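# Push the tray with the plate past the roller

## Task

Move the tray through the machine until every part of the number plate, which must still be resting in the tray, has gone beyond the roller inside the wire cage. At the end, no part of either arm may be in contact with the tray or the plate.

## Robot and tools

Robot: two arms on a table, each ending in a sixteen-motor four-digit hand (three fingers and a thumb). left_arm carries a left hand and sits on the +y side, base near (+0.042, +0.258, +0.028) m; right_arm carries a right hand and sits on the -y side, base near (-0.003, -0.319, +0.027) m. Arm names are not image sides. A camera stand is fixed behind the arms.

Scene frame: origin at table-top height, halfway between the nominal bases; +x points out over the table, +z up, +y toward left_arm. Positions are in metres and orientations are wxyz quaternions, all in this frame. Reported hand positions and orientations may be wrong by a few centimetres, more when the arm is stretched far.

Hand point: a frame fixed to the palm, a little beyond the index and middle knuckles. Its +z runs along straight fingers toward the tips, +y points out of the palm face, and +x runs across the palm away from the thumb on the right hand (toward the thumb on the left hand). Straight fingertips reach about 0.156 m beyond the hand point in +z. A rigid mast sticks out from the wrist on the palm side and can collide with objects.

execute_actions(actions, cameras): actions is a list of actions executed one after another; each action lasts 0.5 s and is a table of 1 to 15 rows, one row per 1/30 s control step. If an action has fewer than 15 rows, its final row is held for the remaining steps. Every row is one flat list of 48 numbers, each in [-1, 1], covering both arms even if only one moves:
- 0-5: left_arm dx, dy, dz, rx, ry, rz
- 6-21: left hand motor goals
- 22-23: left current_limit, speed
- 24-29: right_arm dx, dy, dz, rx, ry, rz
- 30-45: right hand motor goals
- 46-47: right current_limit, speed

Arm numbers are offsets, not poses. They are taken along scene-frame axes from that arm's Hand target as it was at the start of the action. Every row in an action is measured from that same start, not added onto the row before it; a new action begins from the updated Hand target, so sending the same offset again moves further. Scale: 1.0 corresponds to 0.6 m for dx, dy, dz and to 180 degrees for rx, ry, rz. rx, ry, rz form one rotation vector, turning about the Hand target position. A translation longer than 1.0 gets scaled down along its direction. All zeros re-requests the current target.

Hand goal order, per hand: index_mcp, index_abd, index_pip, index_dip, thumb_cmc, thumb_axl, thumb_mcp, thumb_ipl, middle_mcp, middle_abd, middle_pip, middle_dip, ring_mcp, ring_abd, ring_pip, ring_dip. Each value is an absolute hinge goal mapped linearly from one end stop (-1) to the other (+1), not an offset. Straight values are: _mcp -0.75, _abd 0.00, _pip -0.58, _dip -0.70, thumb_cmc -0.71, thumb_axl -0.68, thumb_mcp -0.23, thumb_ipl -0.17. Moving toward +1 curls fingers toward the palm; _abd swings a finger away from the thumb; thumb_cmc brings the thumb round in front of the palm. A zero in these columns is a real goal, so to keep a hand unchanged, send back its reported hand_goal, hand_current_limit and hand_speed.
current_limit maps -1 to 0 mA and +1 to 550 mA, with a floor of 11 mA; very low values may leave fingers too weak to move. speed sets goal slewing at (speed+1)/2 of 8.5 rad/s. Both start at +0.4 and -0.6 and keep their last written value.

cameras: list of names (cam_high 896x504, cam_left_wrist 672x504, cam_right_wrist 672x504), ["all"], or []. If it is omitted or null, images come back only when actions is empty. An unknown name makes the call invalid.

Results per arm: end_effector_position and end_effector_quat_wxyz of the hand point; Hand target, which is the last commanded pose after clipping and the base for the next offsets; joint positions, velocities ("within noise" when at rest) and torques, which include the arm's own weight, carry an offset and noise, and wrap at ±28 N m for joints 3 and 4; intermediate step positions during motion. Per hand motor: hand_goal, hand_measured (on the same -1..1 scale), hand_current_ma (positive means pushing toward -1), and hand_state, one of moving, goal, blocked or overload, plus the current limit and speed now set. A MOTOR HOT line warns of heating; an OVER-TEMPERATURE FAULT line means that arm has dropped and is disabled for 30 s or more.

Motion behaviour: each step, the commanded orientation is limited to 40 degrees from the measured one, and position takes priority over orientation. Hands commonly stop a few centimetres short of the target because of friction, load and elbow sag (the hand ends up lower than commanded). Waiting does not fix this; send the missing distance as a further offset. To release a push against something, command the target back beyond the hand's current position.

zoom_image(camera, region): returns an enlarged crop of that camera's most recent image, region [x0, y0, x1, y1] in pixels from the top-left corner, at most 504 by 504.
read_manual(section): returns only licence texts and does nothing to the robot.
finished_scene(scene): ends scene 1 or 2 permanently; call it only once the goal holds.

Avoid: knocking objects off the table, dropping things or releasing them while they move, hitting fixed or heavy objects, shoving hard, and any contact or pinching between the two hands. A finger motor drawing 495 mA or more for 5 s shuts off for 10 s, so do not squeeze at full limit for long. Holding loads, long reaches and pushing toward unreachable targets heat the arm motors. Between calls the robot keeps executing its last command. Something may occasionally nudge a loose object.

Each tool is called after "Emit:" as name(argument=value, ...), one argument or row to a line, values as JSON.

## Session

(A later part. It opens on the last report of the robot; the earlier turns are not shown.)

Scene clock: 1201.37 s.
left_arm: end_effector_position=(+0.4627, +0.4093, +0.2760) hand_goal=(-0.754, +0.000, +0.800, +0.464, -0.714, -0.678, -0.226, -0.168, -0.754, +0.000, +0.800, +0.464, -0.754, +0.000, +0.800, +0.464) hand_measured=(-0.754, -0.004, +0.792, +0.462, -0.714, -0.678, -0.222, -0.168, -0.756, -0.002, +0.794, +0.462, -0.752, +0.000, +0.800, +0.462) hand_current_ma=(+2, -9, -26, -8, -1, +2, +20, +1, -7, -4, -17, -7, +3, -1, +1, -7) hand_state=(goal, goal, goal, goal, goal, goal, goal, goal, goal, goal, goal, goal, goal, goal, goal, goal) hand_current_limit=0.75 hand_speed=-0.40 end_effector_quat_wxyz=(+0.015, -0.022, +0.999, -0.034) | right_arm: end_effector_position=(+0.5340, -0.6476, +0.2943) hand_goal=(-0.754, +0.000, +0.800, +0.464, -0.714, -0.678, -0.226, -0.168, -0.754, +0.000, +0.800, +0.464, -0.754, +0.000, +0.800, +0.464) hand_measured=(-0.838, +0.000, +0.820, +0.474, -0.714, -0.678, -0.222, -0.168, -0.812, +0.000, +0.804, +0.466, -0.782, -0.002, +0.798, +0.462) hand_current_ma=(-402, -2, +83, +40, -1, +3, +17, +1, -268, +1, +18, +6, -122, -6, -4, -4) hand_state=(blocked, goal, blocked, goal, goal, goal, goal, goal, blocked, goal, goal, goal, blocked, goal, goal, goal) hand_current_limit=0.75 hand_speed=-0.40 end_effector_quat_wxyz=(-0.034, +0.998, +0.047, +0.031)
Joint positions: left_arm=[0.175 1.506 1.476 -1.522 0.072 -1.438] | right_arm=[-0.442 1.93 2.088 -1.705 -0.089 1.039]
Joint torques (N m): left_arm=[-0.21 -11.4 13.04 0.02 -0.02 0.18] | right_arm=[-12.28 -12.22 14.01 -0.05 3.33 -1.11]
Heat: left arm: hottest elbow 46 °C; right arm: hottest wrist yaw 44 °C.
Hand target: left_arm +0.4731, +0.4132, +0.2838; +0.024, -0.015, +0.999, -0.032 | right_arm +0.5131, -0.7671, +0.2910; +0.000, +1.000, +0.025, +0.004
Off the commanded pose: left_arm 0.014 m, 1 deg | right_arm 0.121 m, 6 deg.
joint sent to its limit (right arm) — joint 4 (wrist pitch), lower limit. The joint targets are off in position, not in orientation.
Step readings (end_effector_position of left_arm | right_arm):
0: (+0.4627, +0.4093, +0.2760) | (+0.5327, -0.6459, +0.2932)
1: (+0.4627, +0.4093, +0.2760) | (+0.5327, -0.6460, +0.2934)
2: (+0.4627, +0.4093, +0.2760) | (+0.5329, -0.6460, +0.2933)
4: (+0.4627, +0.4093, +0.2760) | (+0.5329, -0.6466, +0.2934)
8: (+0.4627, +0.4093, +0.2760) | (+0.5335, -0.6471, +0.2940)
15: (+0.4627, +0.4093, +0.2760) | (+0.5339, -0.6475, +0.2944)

Emit:
execute_actions(
  actions=[
    [[0,0,0,0,0,0,-0.754,0,0.8,0.464,-0.714,-0.678,-0.226,-0.168,-0.754,0,0.8,0.464,-0.754,0,0.8,0.464,0.75,-0.4,0.01,0.14,0,0,0,0,-0.754,0,0.8,0.464,-0.714,-0.678,-0.226,-0.168,-0.754,0,0.8,0.464,-0.754,0,0.8,0.464,0.75,-0.4]],
  ],
  cameras=["cam_high"],
)

Emit:
zoom_image(
  camera="cam_high",
  region=[340, 130, 470, 235],
)

Scene clock: 1229.13 s.
left_arm: end_effector_position=(+0.4627, +0.4093, +0.2760) hand_goal=(-0.754, +0.000, +0.800, +0.464, -0.714, -0.678, -0.226, -0.168, -0.754, +0.000, +0.800, +0.464, -0.754, +0.000, +0.800, +0.464) hand_measured=(-0.754, -0.004, +0.792, +0.462, -0.714, -0.678, -0.222, -0.168, -0.756, -0.002, +0.794, +0.462, -0.752, +0.000, +0.800, +0.462) hand_current_ma=(+2, -9, -26, -8, -1, +2, +20, +1, -7, -4, -17, -7, +3, -1, +1, -7) hand_state=(goal, goal, goal, goal, goal, goal, goal, goal, goal, goal, goal, goal, goal, goal, goal, goal) hand_current_limit=0.75 hand_speed=-0.40 end_effector_quat_wxyz=(+0.015, -0.022, +0.999, -0.034) | right_arm: end_effector_position=(+0.5353, -0.6444, +0.2957) hand_goal=(-0.754, +0.000, +0.800, +0.464, -0.714, -0.678, -0.226, -0.168, -0.754, +0.000, +0.800, +0.464, -0.754, +0.000, +0.800, +0.464) hand_measured=(-0.834, +0.000, +0.806, +0.474, -0.714, -0.678, -0.222, -0.168, -0.810, +0.000, +0.802, +0.466, -0.782, -0.002, +0.800, +0.462) hand_current_ma=(-383, -2, +25, +40, -1, +3, +17, +1, -259, +1, +5, +6, -122, -6, +3, -4) hand_state=(blocked, goal, goal, goal, goal, goal, goal, goal, blocked, goal, goal, goal, blocked, goal, goal, goal) hand_current_limit=0.75 hand_speed=-0.40 end_effector_quat_wxyz=(-0.025, +0.998, +0.045, +0.027)
Joint positions: left_arm=[0.175 1.506 1.476 -1.522 0.072 -1.438] | right_arm=[-0.43 1.93 2.088 -1.704 -0.069 1.056]
Joint torques (N m): left_arm=[-0.21 -11.4 13 0.02 -0.02 0.18] | right_arm=[-4.72 -16.15 8.49 -0.03 2.54 -0.16]
Heat: left arm: hottest elbow 46 °C; right arm: hottest wrist yaw 52 °C.
Hand target: left_arm +0.4731, +0.4132, +0.2838; +0.024, -0.015, +0.999, -0.032 | right_arm +0.5191, -0.6831, +0.2910; +0.000, +1.000, +0.025, +0.004
Off the commanded pose: left_arm 0.014 m, 1 deg | right_arm 0.042 m, 4 deg.
joint sent to its limit (right arm) — joint 4 (wrist pitch), lower limit. The joint targets are off in position, not in orientation.
Step readings (end_effector_position of left_arm | right_arm):
0: (+0.4627, +0.4093, +0.2760) | (+0.5340, -0.6476, +0.2943)
1: (+0.4627, +0.4093, +0.2760) | (+0.5340, -0.6476, +0.2943)
2: (+0.4627, +0.4093, +0.2760) | (+0.5342, -0.6474, +0.2943)
4: (+0.4627, +0.4093, +0.2760) | (+0.5349, -0.6455, +0.2943)
8: (+0.4627, +0.4093, +0.2760) | (+0.5354, -0.6449, +0.2952)
15: (+0.4627, +0.4093, +0.2760) | (+0.5355, -0.6442, +0.2956)
Images, in order (width x height): cam_high 896x504.

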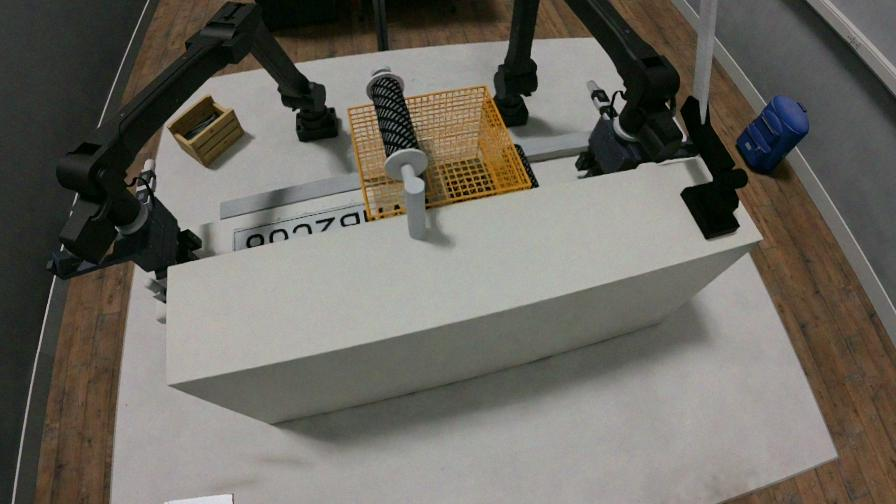

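Scaled by 3.877 from the camera's 896x504 image, which has a finer 1280x720 frame.

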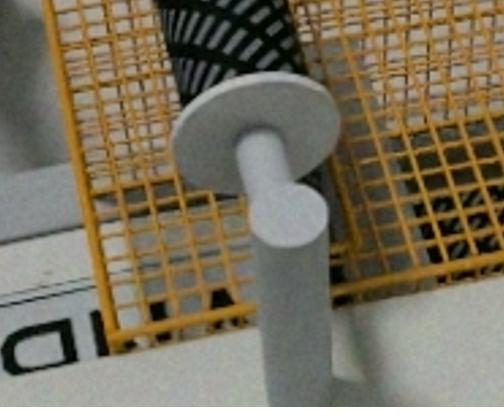

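Emit:
execute_actions(
  actions=[
    [[0,0,0,0,0,0,-0.754,0,0.8,0.464,-0.714,-0.678,-0.226,-0.168,-0.754,0,0.8,0.464,-0.754,0,0.8,0.464,0.75,-0.4,0,0.12,0.01,0,0,0,-0.754,0,0.8,0.464,-0.714,-0.678,-0.226,-0.168,-0.754,0,0.8,0.464,-0.754,0,0.8,0.464,0.75,-0.4]],
    [[0,0,0,0,0,0,-0.754,0,0.8,0.464,-0.714,-0.678,-0.226,-0.168,-0.754,0,0.8,0.464,-0.754,0,0.8,0.464,0.75,-0.4,0,0.05,0.13,0,0,0,-0.754,0,0.8,0.464,-0.714,-0.678,-0.226,-0.168,-0.754,0,0.8,0.464,-0.754,0,0.8,0.464,0.75,-0.4]],
    [[0,0,0,0,0,0,-0.754,0,0.8,0.464,-0.714,-0.678,-0.226,-0.168,-0.754,0,0.8,0.464,-0.754,0,0.8,0.464,0.75,-0.4,-0.04,0.12,0.16,0,0,-0.12,-0.754,0,0.8,0.464,-0.714,-0.678,-0.226,-0.168,-0.754,0,0.8,0.464,-0.754,0,0.8,0.464,0.75,-0.4]],
    [[0,0,0,0,0,0,-0.754,0,0.8,0.464,-0.714,-0.678,-0.226,-0.168,-0.754,0,0.8,0.464,-0.754,0,0.8,0.464,0.75,-0.4,-0.04,0.12,0.02,0,0,-0.1,-0.754,0,0.8,0.464,-0.714,-0.678,-0.226,-0.168,-0.754,0,0.8,0.464,-0.754,0,0.8,0.464,0.75,-0.4]],
  ],
  cameras=["cam_high","cam_right_wrist"],
)

Scene clock: 1245.57 s.
left_arm: end_effector_position=(+0.4627, +0.4093, +0.2760) hand_goal=(-0.754, +0.000, +0.800, +0.464, -0.714, -0.678, -0.226, -0.168, -0.754, +0.000, +0.800, +0.464, -0.754, +0.000, +0.800, +0.464) hand_measured=(-0.754, -0.004, +0.792, +0.462, -0.714, -0.678, -0.222, -0.168, -0.756, -0.002, +0.794, +0.462, -0.752, +0.000, +0.800, +0.462) hand_current_ma=(+2, -9, -26, -8, -1, +2, +20, +1, -7, -4, -17, -7, +3, -1, +1, -7) hand_state=(goal, goal, goal, goal, goal, goal, goal, goal, goal, goal, goal, goal, goal, goal, goal, goal) hand_current_limit=0.75 hand_speed=-0.40 end_effector_quat_wxyz=(+0.015, -0.022, +0.999, -0.034) | right_arm: end_effector_position=(+0.4796, -0.4323, +0.4528) hand_goal=(-0.754, +0.000, +0.800, +0.464, -0.714, -0.678, -0.226, -0.168, -0.754, +0.000, +0.800, +0.464, -0.754, +0.000, +0.800, +0.464) hand_measured=(-0.756, +0.000, +0.800, +0.466, -0.714, -0.678, -0.222, -0.168, -0.754, +0.002, +0.800, +0.466, -0.754, +0.002, +0.800, +0.462) hand_current_ma=(-4, -1, +1, +8, +0, +3, +18, +1, -1, +6, +1, +6, -1, +5, +1, -4) hand_state=(goal, goal, goal, goal, goal, goal, goal, goal, goal, goal, goal, goal, goal, goal, goal, goal) hand_current_limit=0.75 hand_speed=-0.40 end_effector_quat_wxyz=(+0.011, +0.949, -0.265, +0.172)
Joint positions: left_arm=[0.175 1.506 1.476 -1.522 0.072 -1.438] | right_arm=[-0.068 1.659 2.123 -1.699 0.092 2.036]
Joint torques (N m): left_arm=[-0.21 -11.46 13.03 0.01 -0.01 0.18] | right_arm=[-2.08 -15.27 11.3 0.34 0.2 0.01]
Heat: left arm: hottest elbow 46 °C; right arm: hottest wrist yaw 48 °C.
Hand target: left_arm +0.4731, +0.4132, +0.2838; +0.024, -0.015, +0.999, -0.032 | right_arm +0.4712, -0.4370, +0.4831; +0.001, +0.949, -0.315, +0.004
Off the commanded pose: left_arm 0.014 m, 1 deg | right_arm 0.032 m, 20 deg.
joint sent to its limit (right arm) — joint 4 (wrist pitch), lower limit. The joint targets are off in orientation, not in position.
Step readings (end_effector_position of left_arm | right_arm):
0: (+0.4627, +0.4093, +0.2760) | (+0.5353, -0.6444, +0.2957)
1: (+0.4627, +0.4093, +0.2760) | (+0.5353, -0.6439, +0.2952)
2: (+0.4627, +0.4093, +0.2760) | (+0.5345, -0.6422, +0.2943)
4: (+0.4627, +0.4093, +0.2760) | (+0.5277, -0.6386, +0.2914)
8: (+0.4627, +0.4093, +0.2760) | (+0.5223, -0.6290, +0.2876)
15: (+0.4627, +0.4093, +0.2760) | (+0.5181, -0.6180, +0.2876)
16: (+0.4627, +0.4093, +0.2760) | (+0.5182, -0.6171, +0.2877)
17: (+0.4627, +0.4093, +0.2760) | (+0.5187, -0.6153, +0.2893)
19: (+0.4627, +0.4093, +0.2760) | (+0.5190, -0.6114, +0.2947)
23: (+0.4627, +0.4093, +0.2760) | (+0.5180, -0.5983, +0.3168)
30: (+0.4627, +0.4093, +0.2760) | (+0.5144, -0.5804, +0.3551)
31: (+0.4627, +0.4093, +0.2760) | (+0.5143, -0.5795, +0.3579)
32: (+0.4627, +0.4093, +0.2760) | (+0.5138, -0.5769, +0.3610)
34: (+0.4627, +0.4093, +0.2760) | (+0.5105, -0.5719, +0.3701)
38: (+0.4627, +0.4093, +0.2760) | (+0.5091, -0.5425, +0.3972)
45: (+0.4627, +0.4093, +0.2760) | (+0.4994, -0.5056, +0.4497)
46: (+0.4627, +0.4093, +0.2760) | (+0.4973, -0.5058, +0.4543)
47: (+0.4627, +0.4093, +0.2760) | (+0.4948, -0.5042, +0.4577)
49: (+0.4627, +0.4093, +0.2760) | (+0.4879, -0.4990, +0.4618)
53: (+0.4627, +0.4093, +0.2760) | (+0.4848, -0.4681, +0.4594)
60: (+0.4627, +0.4093, +0.2760) | (+0.4831, -0.4357, +0.4539)
Images, in order (width x height): cam_high 896x504, cam_right_wrist 672x504.

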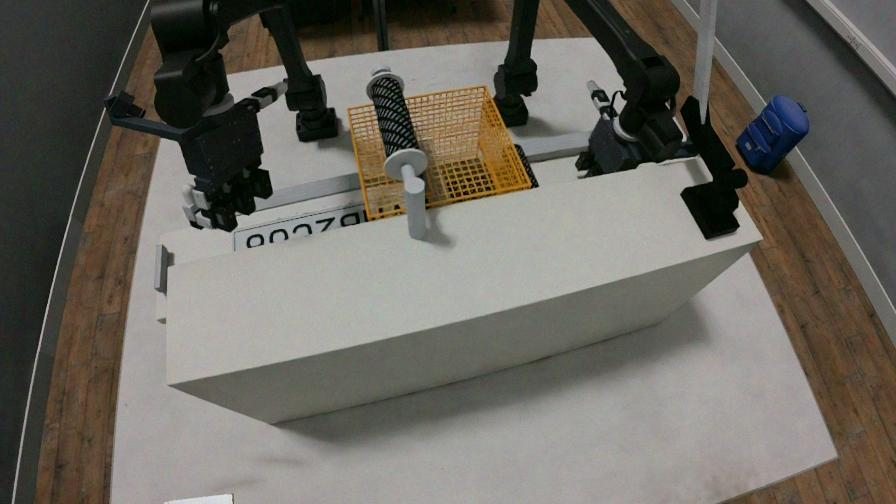

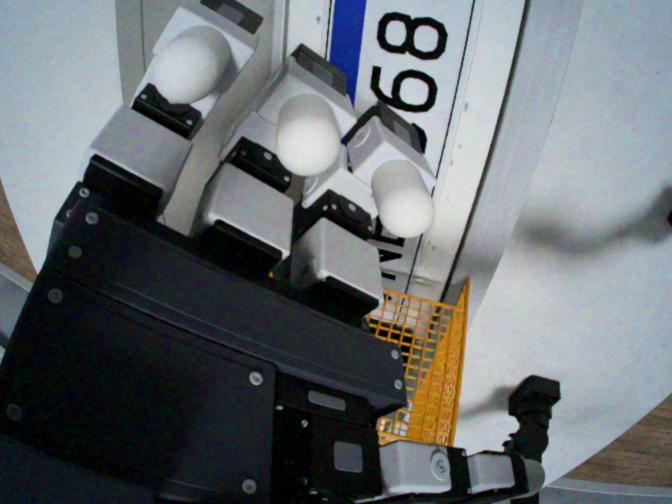

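Emit:
zoom_image(
  camera="cam_right_wrist",
  region=[350, 180, 530, 440],
)

Scaled by 1.938 from the camera's 672x504 image, which has a finer 960x720 frame.

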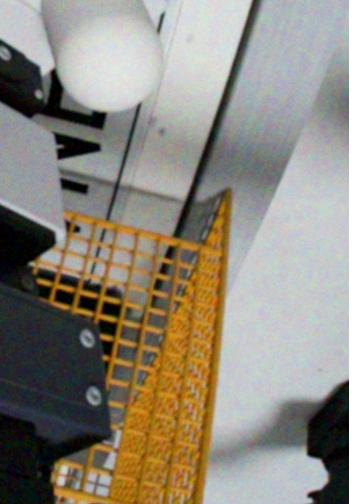

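Emit:
execute_actions(
  actions=[
    [[0,0,0,0,0,0,-0.754,0,0.8,0.464,-0.714,-0.678,-0.226,-0.168,-0.754,0,0.8,0.464,-0.754,0,0.8,0.464,0.75,-0.4,0.03,0,0.11,0,0,0,-0.754,0,0.8,0.464,-0.714,-0.678,-0.226,-0.168,-0.754,0,0.8,0.464,-0.754,0,0.8,0.464,0.4,-0.4]],
    [[0,0,0,0,0,0,-0.754,0,0.8,0.464,-0.714,-0.678,-0.226,-0.168,-0.754,0,0.8,0.464,-0.754,0,0.8,0.464,0.75,-0.4,0.12,0.05,0,0,0,0,-0.754,0,0.8,0.464,-0.714,-0.678,-0.226,-0.168,-0.754,0,0.8,0.464,-0.754,0,0.8,0.464,0.4,-0.4]],
  ],
  cameras=["cam_high","cam_right_wrist"],
)

Emit:
zoom_image(
  camera="cam_right_wrist",
  region=[350, 180, 600, 480],
)

Scene clock: 1257.90 s.
left_arm: end_effector_position=(+0.4627, +0.4093, +0.2760) hand_goal=(-0.754, +0.000, +0.800, +0.464, -0.714, -0.678, -0.226, -0.168, -0.754, +0.000, +0.800, +0.464, -0.754, +0.000, +0.800, +0.464) hand_measured=(-0.754, -0.004, +0.792, +0.462, -0.714, -0.678, -0.222, -0.168, -0.756, -0.002, +0.794, +0.462, -0.752, +0.000, +0.800, +0.462) hand_current_ma=(+2, -9, -26, -8, -1, +2, +20, +1, -7, -4, -17, -7, +3, -1, +1, -7) hand_state=(goal, goal, goal, goal, goal, goal, goal, goal, goal, goal, goal, goal, goal, goal, goal, goal) hand_current_limit=0.75 hand_speed=-0.40 end_effector_quat_wxyz=(+0.015, -0.022, +0.999, -0.034) | right_arm: end_effector_position=(+0.5623, -0.4057, +0.5310) hand_goal=(-0.754, +0.000, +0.800, +0.464, -0.714, -0.678, -0.226, -0.168, -0.754, +0.000, +0.800, +0.464, -0.754, +0.000, +0.800, +0.464) hand_measured=(-0.754, +0.000, +0.800, +0.466, -0.714, -0.678, -0.222, -0.168, -0.754, +0.002, +0.800, +0.466, -0.754, +0.002, +0.800, +0.462) hand_current_ma=(-3, -1, +0, +8, +2, +3, +18, +1, -1, +5, +0, +6, -1, +5, +0, -4) hand_state=(goal, goal, goal, goal, goal, goal, goal, goal, goal, goal, goal, goal, goal, goal, goal, goal) hand_current_limit=0.40 hand_speed=-0.40 end_effector_quat_wxyz=(-0.009, +0.921, -0.240, +0.307)
Joint positions: left_arm=[0.175 1.506 1.476 -1.522 0.072 -1.438] | right_arm=[-0.001 1.862 2.606 -1.704 0.132 2.043]
Joint torques (N m): left_arm=[-0.21 -11.46 13.04 -0.01 -0.02 0.17] | right_arm=[-1.38 -15.38 10.06 0.99 0.23 -0.18]
Heat: left arm: hottest elbow 46 °C; right arm: hottest wrist yaw 43 °C.
Hand target: left_arm +0.4731, +0.4132, +0.2838; +0.024, -0.015, +0.999, -0.032 | right_arm +0.5611, -0.4070, +0.5491; +0.001, +0.949, -0.315, +0.004
Off the commanded pose: left_arm 0.014 m, 1 deg | right_arm 0.018 m, 36 deg.
joint sent to its limit (right arm) — joint 4 (wrist pitch), lower limit. The joint targets are off in position and orientation.
Step readings (end_effector_position of left_arm | right_arm):
0: (+0.4627, +0.4093, +0.2760) | (+0.4796, -0.4323, +0.4528)
1: (+0.4627, +0.4093, +0.2760) | (+0.4793, -0.4323, +0.4533)
2: (+0.4627, +0.4093, +0.2760) | (+0.4795, -0.4323, +0.4560)
4: (+0.4627, +0.4093, +0.2760) | (+0.4819, -0.4328, +0.4676)
8: (+0.4627, +0.4093, +0.2760) | (+0.4854, -0.4339, +0.5062)
15: (+0.4627, +0.4093, +0.2760) | (+0.4828, -0.4345, +0.5393)
16: (+0.4627, +0.4093, +0.2760) | (+0.4824, -0.4347, +0.5401)
17: (+0.4627, +0.4093, +0.2760) | (+0.4850, -0.4344, +0.5418)
19: (+0.4627, +0.4093, +0.2760) | (+0.4985, -0.4329, +0.5507)
23: (+0.4627, +0.4093, +0.2760) | (+0.5280, -0.4199, +0.5524)
30: (+0.4627, +0.4093, +0.2760) | (+0.5594, -0.4057, +0.5268)
Images, in order (width x height): cam_high 896x504, cam_right_wrist 672x504.

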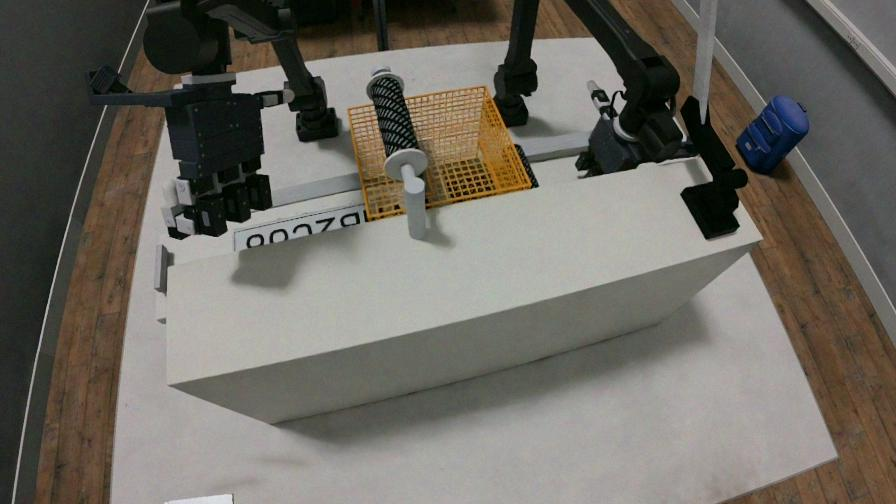

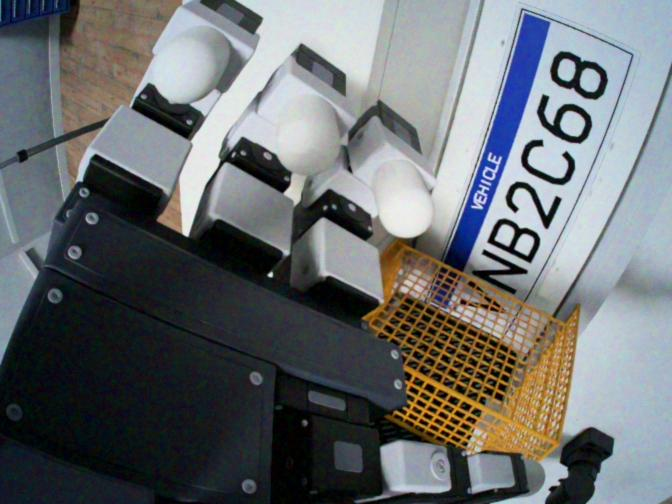

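Scaled by 1.680 from the camera's 672x504 image, which has a finer 960x720 frame.

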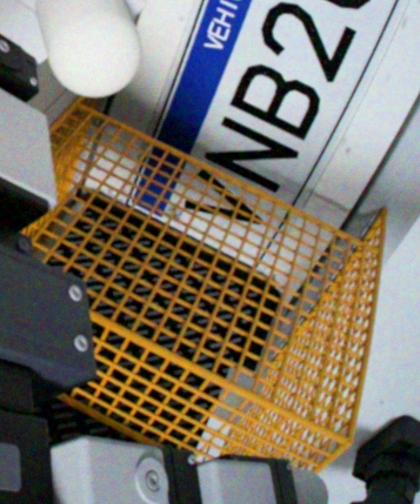

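Emit:
zoom_image(
  camera="cam_right_wrist",
  region=[375, 225, 535, 385],
)

Scaled by 3.150 from the camera's 672x504 image, which has a finer 960x720 frame.

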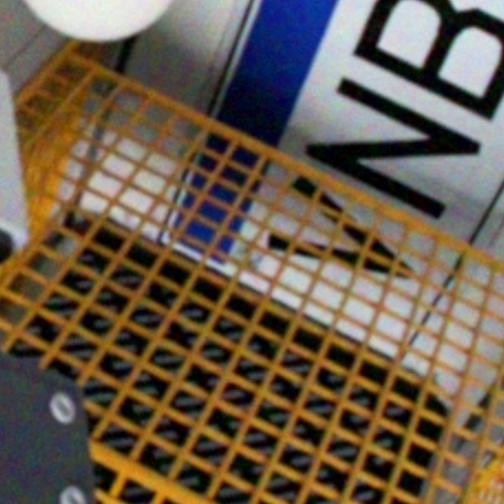

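Emit:
execute_actions(
  actions=[
    [[0,0.02,0.1,0,0,0,-0.754,0,0.8,0.464,-0.714,-0.678,-0.226,-0.168,-0.754,0,0.8,0.464,-0.754,0,0.8,0.464,0.4,-0.4,0,0,0,0,0,0,-0.754,0,0.8,0.464,-0.714,-0.678,-0.226,-0.168,-0.754,0,0.8,0.464,-0.754,0,0.8,0.464,0.4,-0.4]],
    [[-0.14,0,0.1,0,0,0,-0.754,0,0.8,0.464,-0.714,-0.678,-0.226,-0.168,-0.754,0,0.8,0.464,-0.754,0,0.8,0.464,0.4,-0.4,0,0,0,0,0,0,-0.754,0,0.8,0.464,-0.714,-0.678,-0.226,-0.168,-0.754,0,0.8,0.464,-0.754,0,0.8,0.464,0.4,-0.4]],
    [[0,-0.03,0.12,0,0,0.1,-0.754,0,0.8,0.464,-0.714,-0.678,-0.226,-0.168,-0.754,0,0.8,0.464,-0.754,0,0.8,0.464,0.4,-0.4,0,0,0,0,0,0,-0.754,0,0.8,0.464,-0.714,-0.678,-0.226,-0.168,-0.754,0,0.8,0.464,-0.754,0,0.8,0.464,0.4,-0.4]],
    [[0.02,-0.1,0.12,0,0,0.1,-0.754,0,0.8,0.464,-0.714,-0.678,-0.226,-0.168,-0.754,0,0.8,0.464,-0.754,0,0.8,0.464,0.4,-0.4,0,0,0,0,0,0,-0.754,0,0.8,0.464,-0.714,-0.678,-0.226,-0.168,-0.754,0,0.8,0.464,-0.754,0,0.8,0.464,0.4,-0.4]],
  ],
  cameras=["cam_high","cam_left_wrist"],
)

Scene clock: 1298.13 s.
left_arm: end_effector_position=(+0.3989, +0.3457, +0.5290) hand_goal=(-0.754, +0.000, +0.800, +0.464, -0.714, -0.678, -0.226, -0.168, -0.754, +0.000, +0.800, +0.464, -0.754, +0.000, +0.800, +0.464) hand_measured=(-0.754, -0.002, +0.794, +0.462, -0.714, -0.678, -0.222, -0.168, -0.754, -0.002, +0.796, +0.462, -0.754, +0.000, +0.800, +0.462) hand_current_ma=(+1, -7, -22, -8, +1, +2, +20, +1, -2, -3, -15, -7, +0, +0, -2, -7) hand_state=(goal, goal, goal, goal, goal, goal, goal, goal, goal, goal, goal, goal, goal, goal, goal, goal) hand_current_limit=0.40 hand_speed=-0.40 end_effector_quat_wxyz=(+0.264, -0.266, +0.927, -0.027) | right_arm: end_effector_position=(+0.5624, -0.4052, +0.5307) hand_goal=(-0.754, +0.000, +0.800, +0.464, -0.714, -0.678, -0.226, -0.168, -0.754, +0.000, +0.800, +0.464, -0.754, +0.000, +0.800, +0.464) hand_measured=(-0.754, +0.000, +0.800, +0.466, -0.714, -0.678, -0.222, -0.168, -0.754, +0.002, +0.800, +0.466, -0.754, +0.002, +0.800, +0.462) hand_current_ma=(-3, -1, +0, +8, +2, +3, +18, +1, -1, +5, +0, +6, -1, +5, +0, -4) hand_state=(goal, goal, goal, goal, goal, goal, goal, goal, goal, goal, goal, goal, goal, goal, goal, goal) hand_current_limit=0.40 hand_speed=-0.40 end_effector_quat_wxyz=(-0.011, +0.921, -0.240, +0.306)
Joint positions: left_arm=[0.029 1.289 1.928 -1.677 -0.073 -2.076] | right_arm=[-0.001 1.862 2.606 -1.704 0.129 2.043]
Joint torques (N m): left_arm=[-0.03 -7.71 14.27 1.25 -0.08 -0.04] | right_arm=[-1.49 -15.33 10.3 0.98 0.22 -0.17]
Heat: left arm: hottest elbow 47 °C; right arm: hottest elbow 40 °C.
Hand target: left_arm +0.4011, +0.3472, +0.5478; +0.033, -0.323, +0.945, -0.023 | right_arm +0.5611, -0.4070, +0.5491; +0.001, +0.949, -0.315, +0.004
Off the commanded pose: left_arm 0.019 m, 27 deg | right_arm 0.018 m, 36 deg.
joint sent to its limit (left arm) — joint 4 (wrist pitch), lower limit; joint 6 (wrist roll), lower limit. The joint targets are off in orientation, not in position.
joint sent to its limit (right arm) — joint 4 (wrist pitch), lower limit. The joint targets are off in orientation, not in position.
Step readings (end_effector_position of left_arm | right_arm):
0: (+0.4627, +0.4093, +0.2760) | (+0.5623, -0.4057, +0.5310)
1: (+0.4627, +0.4093, +0.2760) | (+0.5623, -0.4057, +0.5310)
2: (+0.4621, +0.4092, +0.2772) | (+0.5623, -0.4054, +0.5309)
4: (+0.4562, +0.4096, +0.2841) | (+0.5623, -0.4054, +0.5309)
8: (+0.4518, +0.4119, +0.3025) | (+0.5623, -0.4054, +0.5309)
15: (+0.4490, +0.4121, +0.3058) | (+0.5624, -0.4052, +0.5307)
16: (+0.4489, +0.4122, +0.3058) | (+0.5624, -0.4052, +0.5307)
17: (+0.4484, +0.4128, +0.3075) | (+0.5624, -0.4052, +0.5307)
19: (+0.4420, +0.4150, +0.3111) | (+0.5624, -0.4052, +0.5307)
23: (+0.4149, +0.4182, +0.3206) | (+0.5624, -0.4052, +0.5307)
30: (+0.3770, +0.4180, +0.3906) | (+0.5624, -0.4052, +0.5307)
31: (+0.3743, +0.4174, +0.3976) | (+0.5624, -0.4052, +0.5307)
32: (+0.3734, +0.4179, +0.4037) | (+0.5624, -0.4052, +0.5307)
34: (+0.3751, +0.4190, +0.4186) | (+0.5624, -0.4052, +0.5307)
38: (+0.3831, +0.4141, +0.4455) | (+0.5624, -0.4052, +0.5307)
45: (+0.3816, +0.4086, +0.4582) | (+0.5624, -0.4052, +0.5307)
46: (+0.3812, +0.4081, +0.4585) | (+0.5624, -0.4052, +0.5307)
47: (+0.3820, +0.4053, +0.4604) | (+0.5624, -0.4052, +0.5307)
49: (+0.3866, +0.3990, +0.4735) | (+0.5624, -0.4052, +0.5307)
53: (+0.3984, +0.3675, +0.5067) | (+0.5624, -0.4052, +0.5307)
60: (+0.3965, +0.3491, +0.5340) | (+0.5624, -0.4052, +0.5307)
Images, in order (width x height): cam_high 896x504, cam_left_wrist 672x504.

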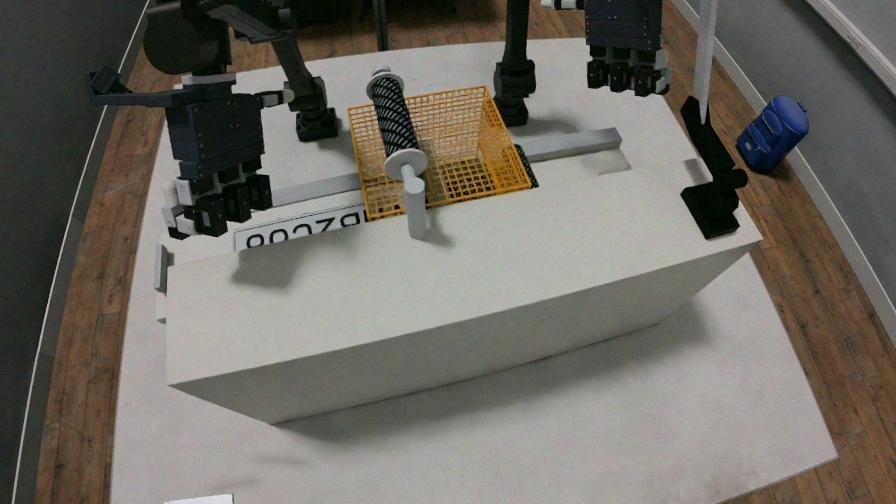

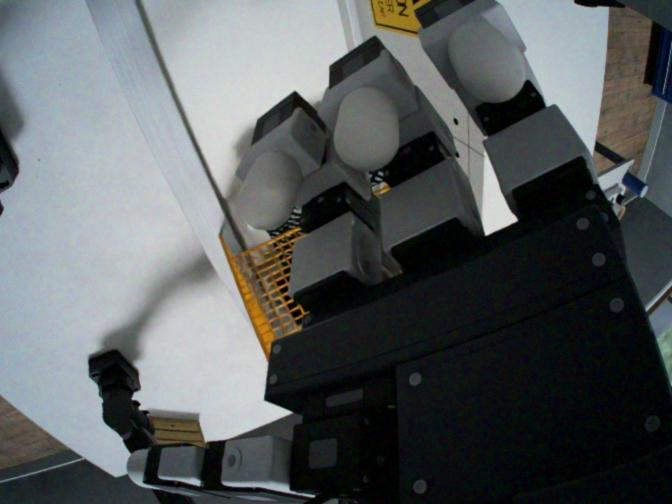

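Emit:
zoom_image(
  camera="cam_left_wrist",
  region=[200, 160, 420, 380],
)

Scaled by 2.291 from the camera's 672x504 image, which has a finer 960x720 frame.

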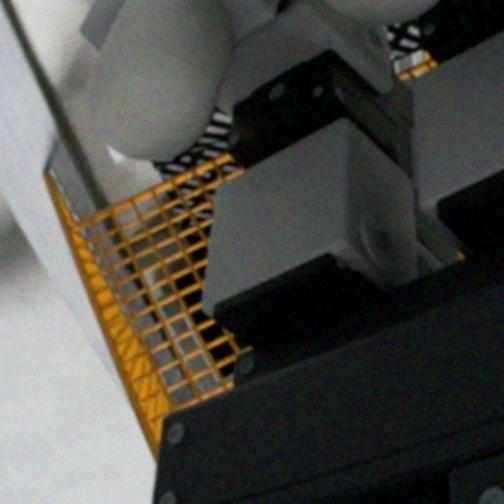

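Emit:
execute_actions(
  actions=[
    [[0.05,-0.12,0.03,0,0,0,-0.754,0,-0.576,-0.696,-0.714,-0.678,-0.226,-0.168,-0.754,0,-0.576,-0.696,-0.754,0,-0.576,-0.696,0.4,-0.4,0,0,0,0,0,0,-0.754,0,0.8,0.464,-0.714,-0.678,-0.226,-0.168,-0.754,0,0.8,0.464,-0.754,0,0.8,0.464,0.4,-0.4]],
  ],
  cameras=["cam_high","cam_left_wrist"],
)

Emit:
zoom_image(
  camera="cam_left_wrist",
  region=[120, 100, 400, 380],
)

Scene clock: 1306.83 s.
left_arm: end_effector_position=(+0.4280, +0.2748, +0.5466) hand_goal=(-0.754, +0.000, -0.576, -0.696, -0.714, -0.678, -0.226, -0.168, -0.754, +0.000, -0.576, -0.696, -0.754, +0.000, -0.576, -0.696) hand_measured=(-0.754, -0.002, -0.570, -0.692, -0.712, -0.678, -0.222, -0.168, -0.754, -0.002, -0.572, -0.694, -0.754, +0.000, -0.572, -0.694) hand_current_ma=(+2, -7, +16, +9, +4, +2, +20, +1, +2, -3, +12, +8, +2, +0, +14, +8) hand_state=(goal, goal, goal, goal, goal, goal, goal, goal, goal, goal, goal, goal, goal, goal, goal, goal) hand_current_limit=0.40 hand_speed=-0.40 end_effector_quat_wxyz=(+0.277, -0.181, +0.941, -0.074) | right_arm: end_effector_position=(+0.5624, -0.4052, +0.5307) hand_goal=(-0.754, +0.000, +0.800, +0.464, -0.714, -0.678, -0.226, -0.168, -0.754, +0.000, +0.800, +0.464, -0.754, +0.000, +0.800, +0.464) hand_measured=(-0.754, +0.000, +0.800, +0.466, -0.714, -0.678, -0.222, -0.168, -0.754, +0.002, +0.800, +0.466, -0.754, +0.002, +0.800, +0.462) hand_current_ma=(-3, -1, +0, +8, +2, +3, +18, +1, -1, +5, +0, +6, -1, +5, +0, -4) hand_state=(goal, goal, goal, goal, goal, goal, goal, goal, goal, goal, goal, goal, goal, goal, goal, goal) hand_current_limit=0.40 hand_speed=-0.40 end_effector_quat_wxyz=(-0.011, +0.921, -0.240, +0.306)
Joint positions: left_arm=[-0.141 1.339 2.027 -1.677 -0.037 -2.077] | right_arm=[-0.001 1.862 2.606 -1.704 0.129 2.043]
Joint torques (N m): left_arm=[-0.26 -8.18 14.37 1.43 -0.02 -0.03] | right_arm=[-1.44 -15.44 10.33 0.99 0.22 -0.17]
Heat: left arm: hottest elbow 50 °C; right arm: hottest elbow 40 °C.
Hand target: left_arm +0.4311, +0.2752, +0.5659; +0.033, -0.323, +0.945, -0.023 | right_arm +0.5611, -0.4070, +0.5491; +0.001, +0.949, -0.315, +0.004
Off the commanded pose: left_arm 0.019 m, 33 deg | right_arm 0.018 m, 36 deg.
joint sent to its limit (left arm) — joint 4 (wrist pitch), lower limit; joint 6 (wrist roll), lower limit. The joint targets are off in orientation, not in position.
joint sent to its limit (right arm) — joint 4 (wrist pitch), lower limit. The joint targets are off in orientation, not in position.
Step readings (end_effector_position of left_arm | right_arm):
0: (+0.3989, +0.3457, +0.5290) | (+0.5624, -0.4052, +0.5307)
1: (+0.3989, +0.3455, +0.5291) | (+0.5624, -0.4052, +0.5307)
2: (+0.4000, +0.3426, +0.5296) | (+0.5624, -0.4052, +0.5307)
4: (+0.4051, +0.3321, +0.5343) | (+0.5624, -0.4052, +0.5307)
8: (+0.4185, +0.2921, +0.5421) | (+0.5624, -0.4052, +0.5307)
15: (+0.4268, +0.2755, +0.5463) | (+0.5624, -0.4052, +0.5307)
Images, in order (width x height): cam_high 896x504, cam_left_wrist 672x504.

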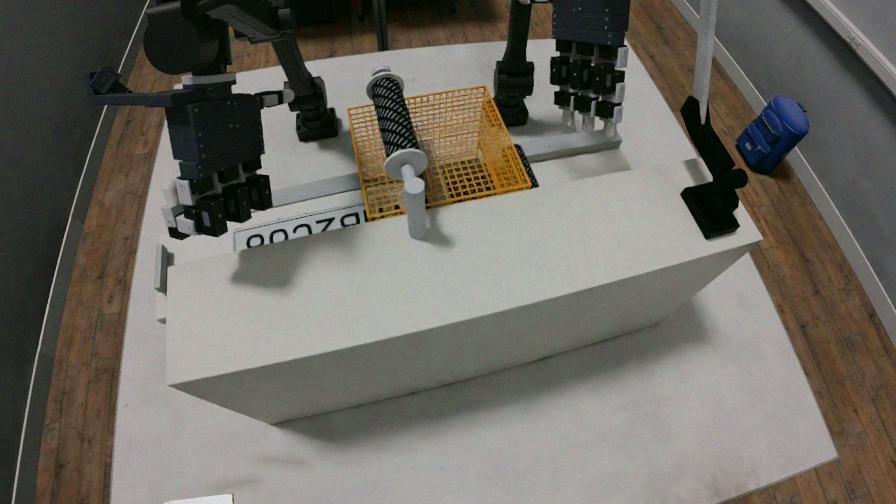

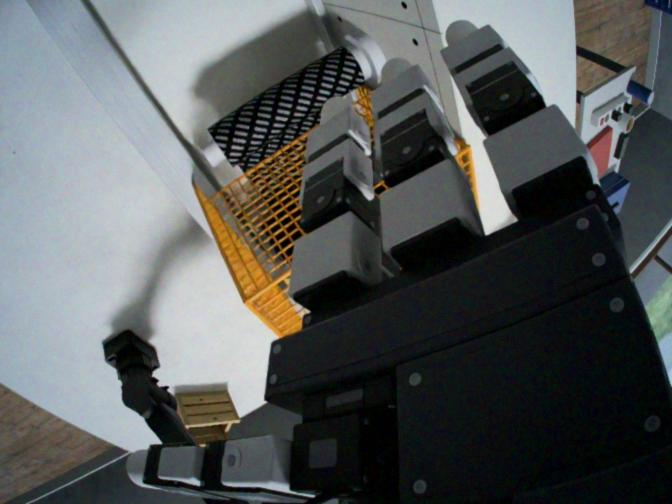

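Scaled by 1.800 from the camera's 672x504 image, which has a finer 960x720 frame.

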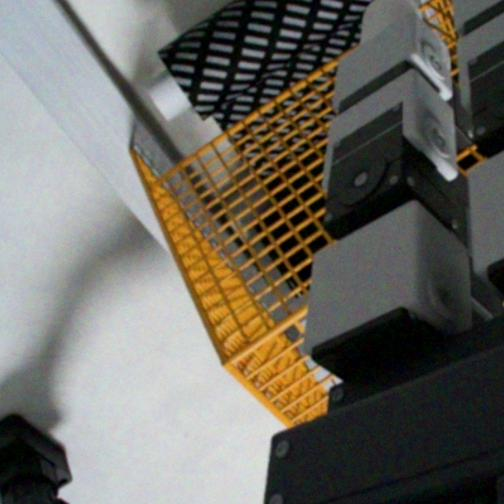

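Emit:
zoom_image(
  camera="cam_right_wrist",
  region=[440, 0, 672, 160],
)

Emit:
zoom_image(
  camera="cam_right_wrist",
  region=[390, 240, 490, 340],
)

This scene's latest camera images include none from cam_right_wrist. They are from: cam_high, cam_left_wrist. cam_right_wrist's image comes with the result of a call that names it in "cameras".

This scene's latest camera images include none from cam_right_wrist. They are from: cam_high, cam_left_wrist. cam_right_wrist's image comes with the result of a call that names it in "cameras".

Emit:
execute_actions(
  actions=[],
  cameras=["cam_right_wrist"],
)

Emit:
zoom_image(
  camera="cam_right_wrist",
  region=[440, 0, 672, 160],
)

Emit:
zoom_image(
  camera="cam_right_wrist",
  region=[390, 240, 530, 360],
)

Scene clock: 1320.63 s.
left_arm: end_effector_position=(+0.4280, +0.2748, +0.5466) hand_goal=(-0.754, +0.000, -0.576, -0.696, -0.714, -0.678, -0.226, -0.168, -0.754, +0.000, -0.576, -0.696, -0.754, +0.000, -0.576, -0.696) hand_measured=(-0.754, -0.002, -0.570, -0.692, -0.712, -0.678, -0.222, -0.168, -0.754, -0.002, -0.572, -0.694, -0.754, +0.000, -0.572, -0.694) hand_current_ma=(+2, -7, +16, +9, +4, +2, +20, +1, +2, -3, +12, +8, +2, +0, +14, +8) hand_state=(goal, goal, goal, goal, goal, goal, goal, goal, goal, goal, goal, goal, goal, goal, goal, goal) hand_current_limit=0.40 hand_speed=-0.40 end_effector_quat_wxyz=(+0.277, -0.181, +0.941, -0.074) | right_arm: end_effector_position=(+0.5624, -0.4052, +0.5307) hand_goal=(-0.754, +0.000, +0.800, +0.464, -0.714, -0.678, -0.226, -0.168, -0.754, +0.000, +0.800, +0.464, -0.754, +0.000, +0.800, +0.464) hand_measured=(-0.754, +0.000, +0.800, +0.466, -0.714, -0.678, -0.222, -0.168, -0.754, +0.002, +0.800, +0.466, -0.754, +0.002, +0.800, +0.462) hand_current_ma=(-3, -1, +0, +8, +2, +3, +18, +1, -1, +5, +0, +6, -1, +5, +0, -4) hand_state=(goal, goal, goal, goal, goal, goal, goal, goal, goal, goal, goal, goal, goal, goal, goal, goal) hand_current_limit=0.40 hand_speed=-0.40 end_effector_quat_wxyz=(-0.011, +0.921, -0.240, +0.306)
Joint positions: left_arm=[-0.141 1.339 2.027 -1.677 -0.037 -2.077] | right_arm=[-0.001 1.862 2.606 -1.704 0.129 2.043]
Joint velocities: within noise
Joint torques (N m): left_arm=[-0.26 -8.12 14.37 1.43 -0.02 -0.03] | right_arm=[-1.44 -15.38 10.32 0.99 0.22 -0.17]
Heat: left arm: hottest elbow 50 °C; right arm: hottest elbow 40 °C.
Hand target: left_arm +0.4311, +0.2752, +0.5659; +0.033, -0.323, +0.945, -0.023 | right_arm +0.5611, -0.4070, +0.5491; +0.001, +0.949, -0.315, +0.004
Off the commanded pose: left_arm 0.019 m, 33 deg | right_arm 0.018 m, 36 deg.
Images, in order (width x height): cam_right_wrist 672x504.

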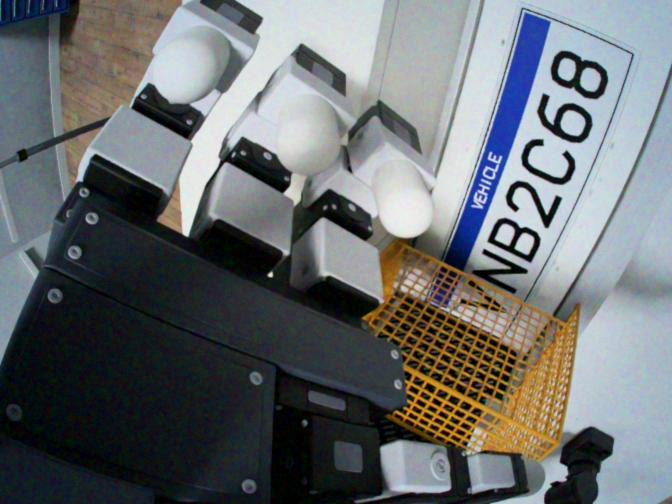

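Scaled by 2.172 from the camera's 672x504 image, which has a finer 960x720 frame.

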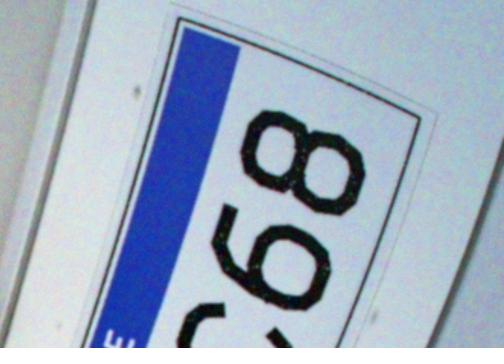

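Scaled by 3.600 from the camera's 672x504 image, which has a finer 960x720 frame.

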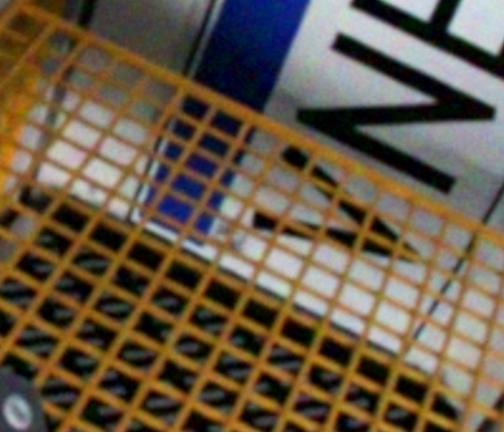

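Emit:
execute_actions(
  actions=[],
)

Scene clock: 1334.63 s.
left_arm: end_effector_position=(+0.4280, +0.2748, +0.5466) hand_goal=(-0.754, +0.000, -0.576, -0.696, -0.714, -0.678, -0.226, -0.168, -0.754, +0.000, -0.576, -0.696, -0.754, +0.000, -0.576, -0.696) hand_measured=(-0.754, -0.002, -0.570, -0.692, -0.712, -0.678, -0.222, -0.168, -0.754, -0.002, -0.572, -0.694, -0.754, +0.000, -0.572, -0.694) hand_current_ma=(+2, -7, +16, +9, +4, +2, +20, +1, +2, -3, +12, +8, +2, +0, +14, +8) hand_state=(goal, goal, goal, goal, goal, goal, goal, goal, goal, goal, goal, goal, goal, goal, goal, goal) hand_current_limit=0.40 hand_speed=-0.40 end_effector_quat_wxyz=(+0.277, -0.181, +0.941, -0.074) | right_arm: end_effector_position=(+0.5624, -0.4052, +0.5307) hand_goal=(-0.754, +0.000, +0.800, +0.464, -0.714, -0.678, -0.226, -0.168, -0.754, +0.000, +0.800, +0.464, -0.754, +0.000, +0.800, +0.464) hand_measured=(-0.754, +0.000, +0.800, +0.466, -0.714, -0.678, -0.222, -0.168, -0.754, +0.002, +0.800, +0.466, -0.754, +0.002, +0.800, +0.462) hand_current_ma=(-3, -1, +0, +8, +2, +3, +18, +1, -1, +5, +0, +6, -1, +5, +0, -4) hand_state=(goal, goal, goal, goal, goal, goal, goal, goal, goal, goal, goal, goal, goal, goal, goal, goal) hand_current_limit=0.40 hand_speed=-0.40 end_effector_quat_wxyz=(-0.011, +0.921, -0.240, +0.306)
Joint positions: left_arm=[-0.141 1.339 2.027 -1.677 -0.037 -2.077] | right_arm=[-0.001 1.862 2.606 -1.704 0.129 2.043]
Joint velocities: within noise
Joint torques (N m): left_arm=[-0.21 -8.18 14.35 1.43 -0.02 -0.03] | right_arm=[-1.38 -15.44 10.32 0.99 0.22 -0.17]
Heat: left arm: hottest elbow 50 °C; right arm: hottest elbow 39 °C.
Hand target: left_arm +0.4311, +0.2752, +0.5659; +0.033, -0.323, +0.945, -0.023 | right_arm +0.5611, -0.4070, +0.5491; +0.001, +0.949, -0.315, +0.004
Off the commanded pose: left_arm 0.019 m, 33 deg | right_arm 0.018 m, 36 deg.

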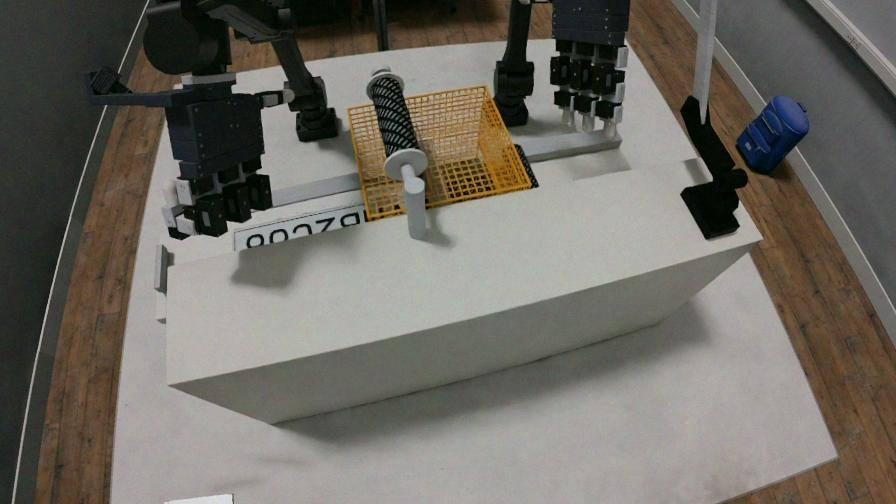

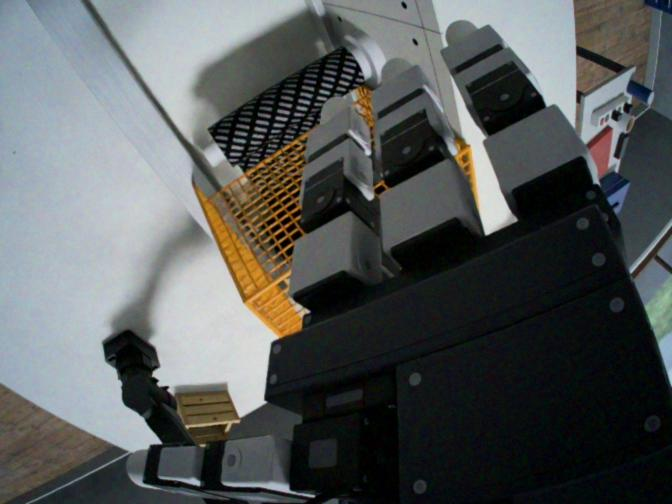

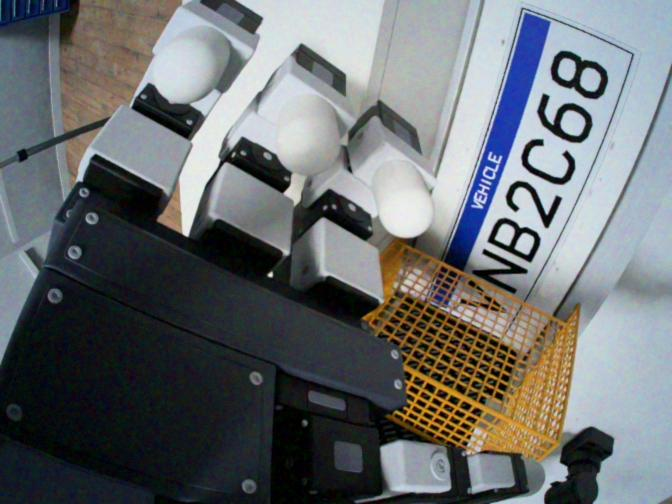

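Emit:
zoom_image(
  camera="cam_right_wrist",
  region=[380, 230, 600, 400],
)

Emit:
zoom_image(
  camera="cam_left_wrist",
  region=[180, 30, 480, 260],
)

Emit:
zoom_image(
  camera="cam_high",
  region=[330, 60, 560, 260],
)

Scaled by 2.291 from the camera's 672x504 image, which has a finer 960x720 frame.

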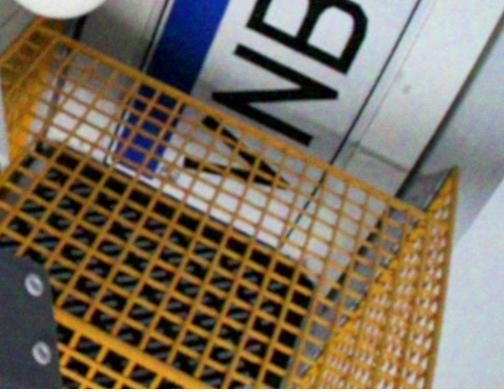

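Scaled by 1.680 from the camera's 672x504 image, which has a finer 960x720 frame.

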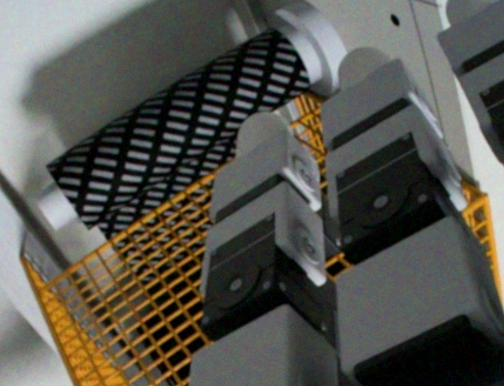

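Scaled by 2.191 from the camera's 896x504 image, which has a finer 1280x720 frame.

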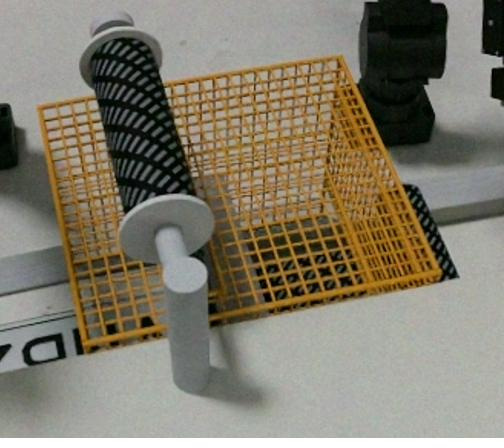

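Emit:
zoom_image(
  camera="cam_right_wrist",
  region=[390, 260, 530, 360],
)

Emit:
zoom_image(
  camera="cam_high",
  region=[400, 130, 560, 230],
)

Scaled by 3.600 from the camera's 672x504 image, which has a finer 960x720 frame.

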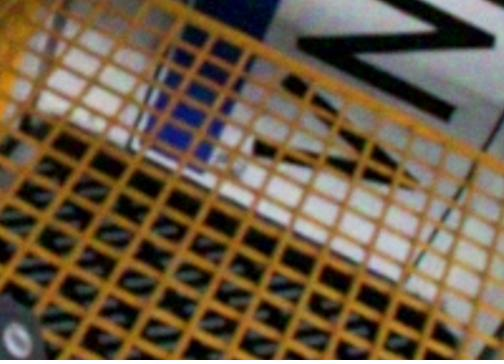

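Scaled by 3.150 from the camera's 896x504 image, which has a finer 1280x720 frame.

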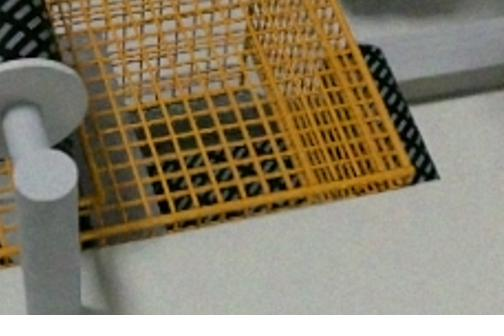

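Emit:
zoom_image(
  camera="cam_right_wrist",
  region=[480, 0, 660, 120],
)

Emit:
zoom_image(
  camera="cam_right_wrist",
  region=[400, 200, 600, 340],
)

Scaled by 2.800 from the camera's 672x504 image, which has a finer 960x720 frame.

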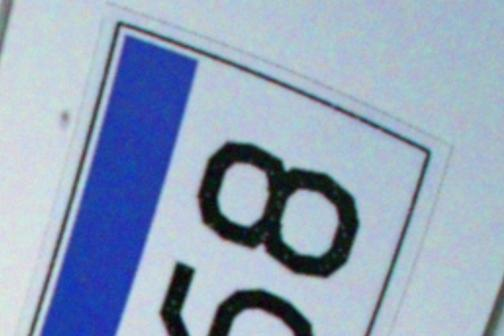

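Scaled by 2.520 from the camera's 672x504 image, which has a finer 960x720 frame.

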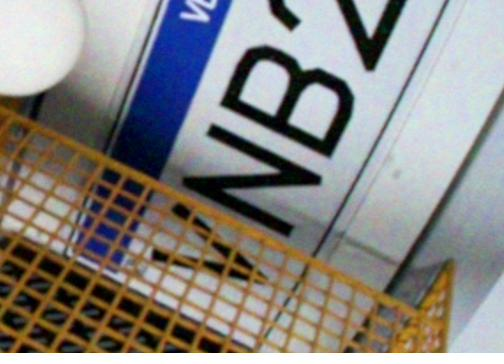

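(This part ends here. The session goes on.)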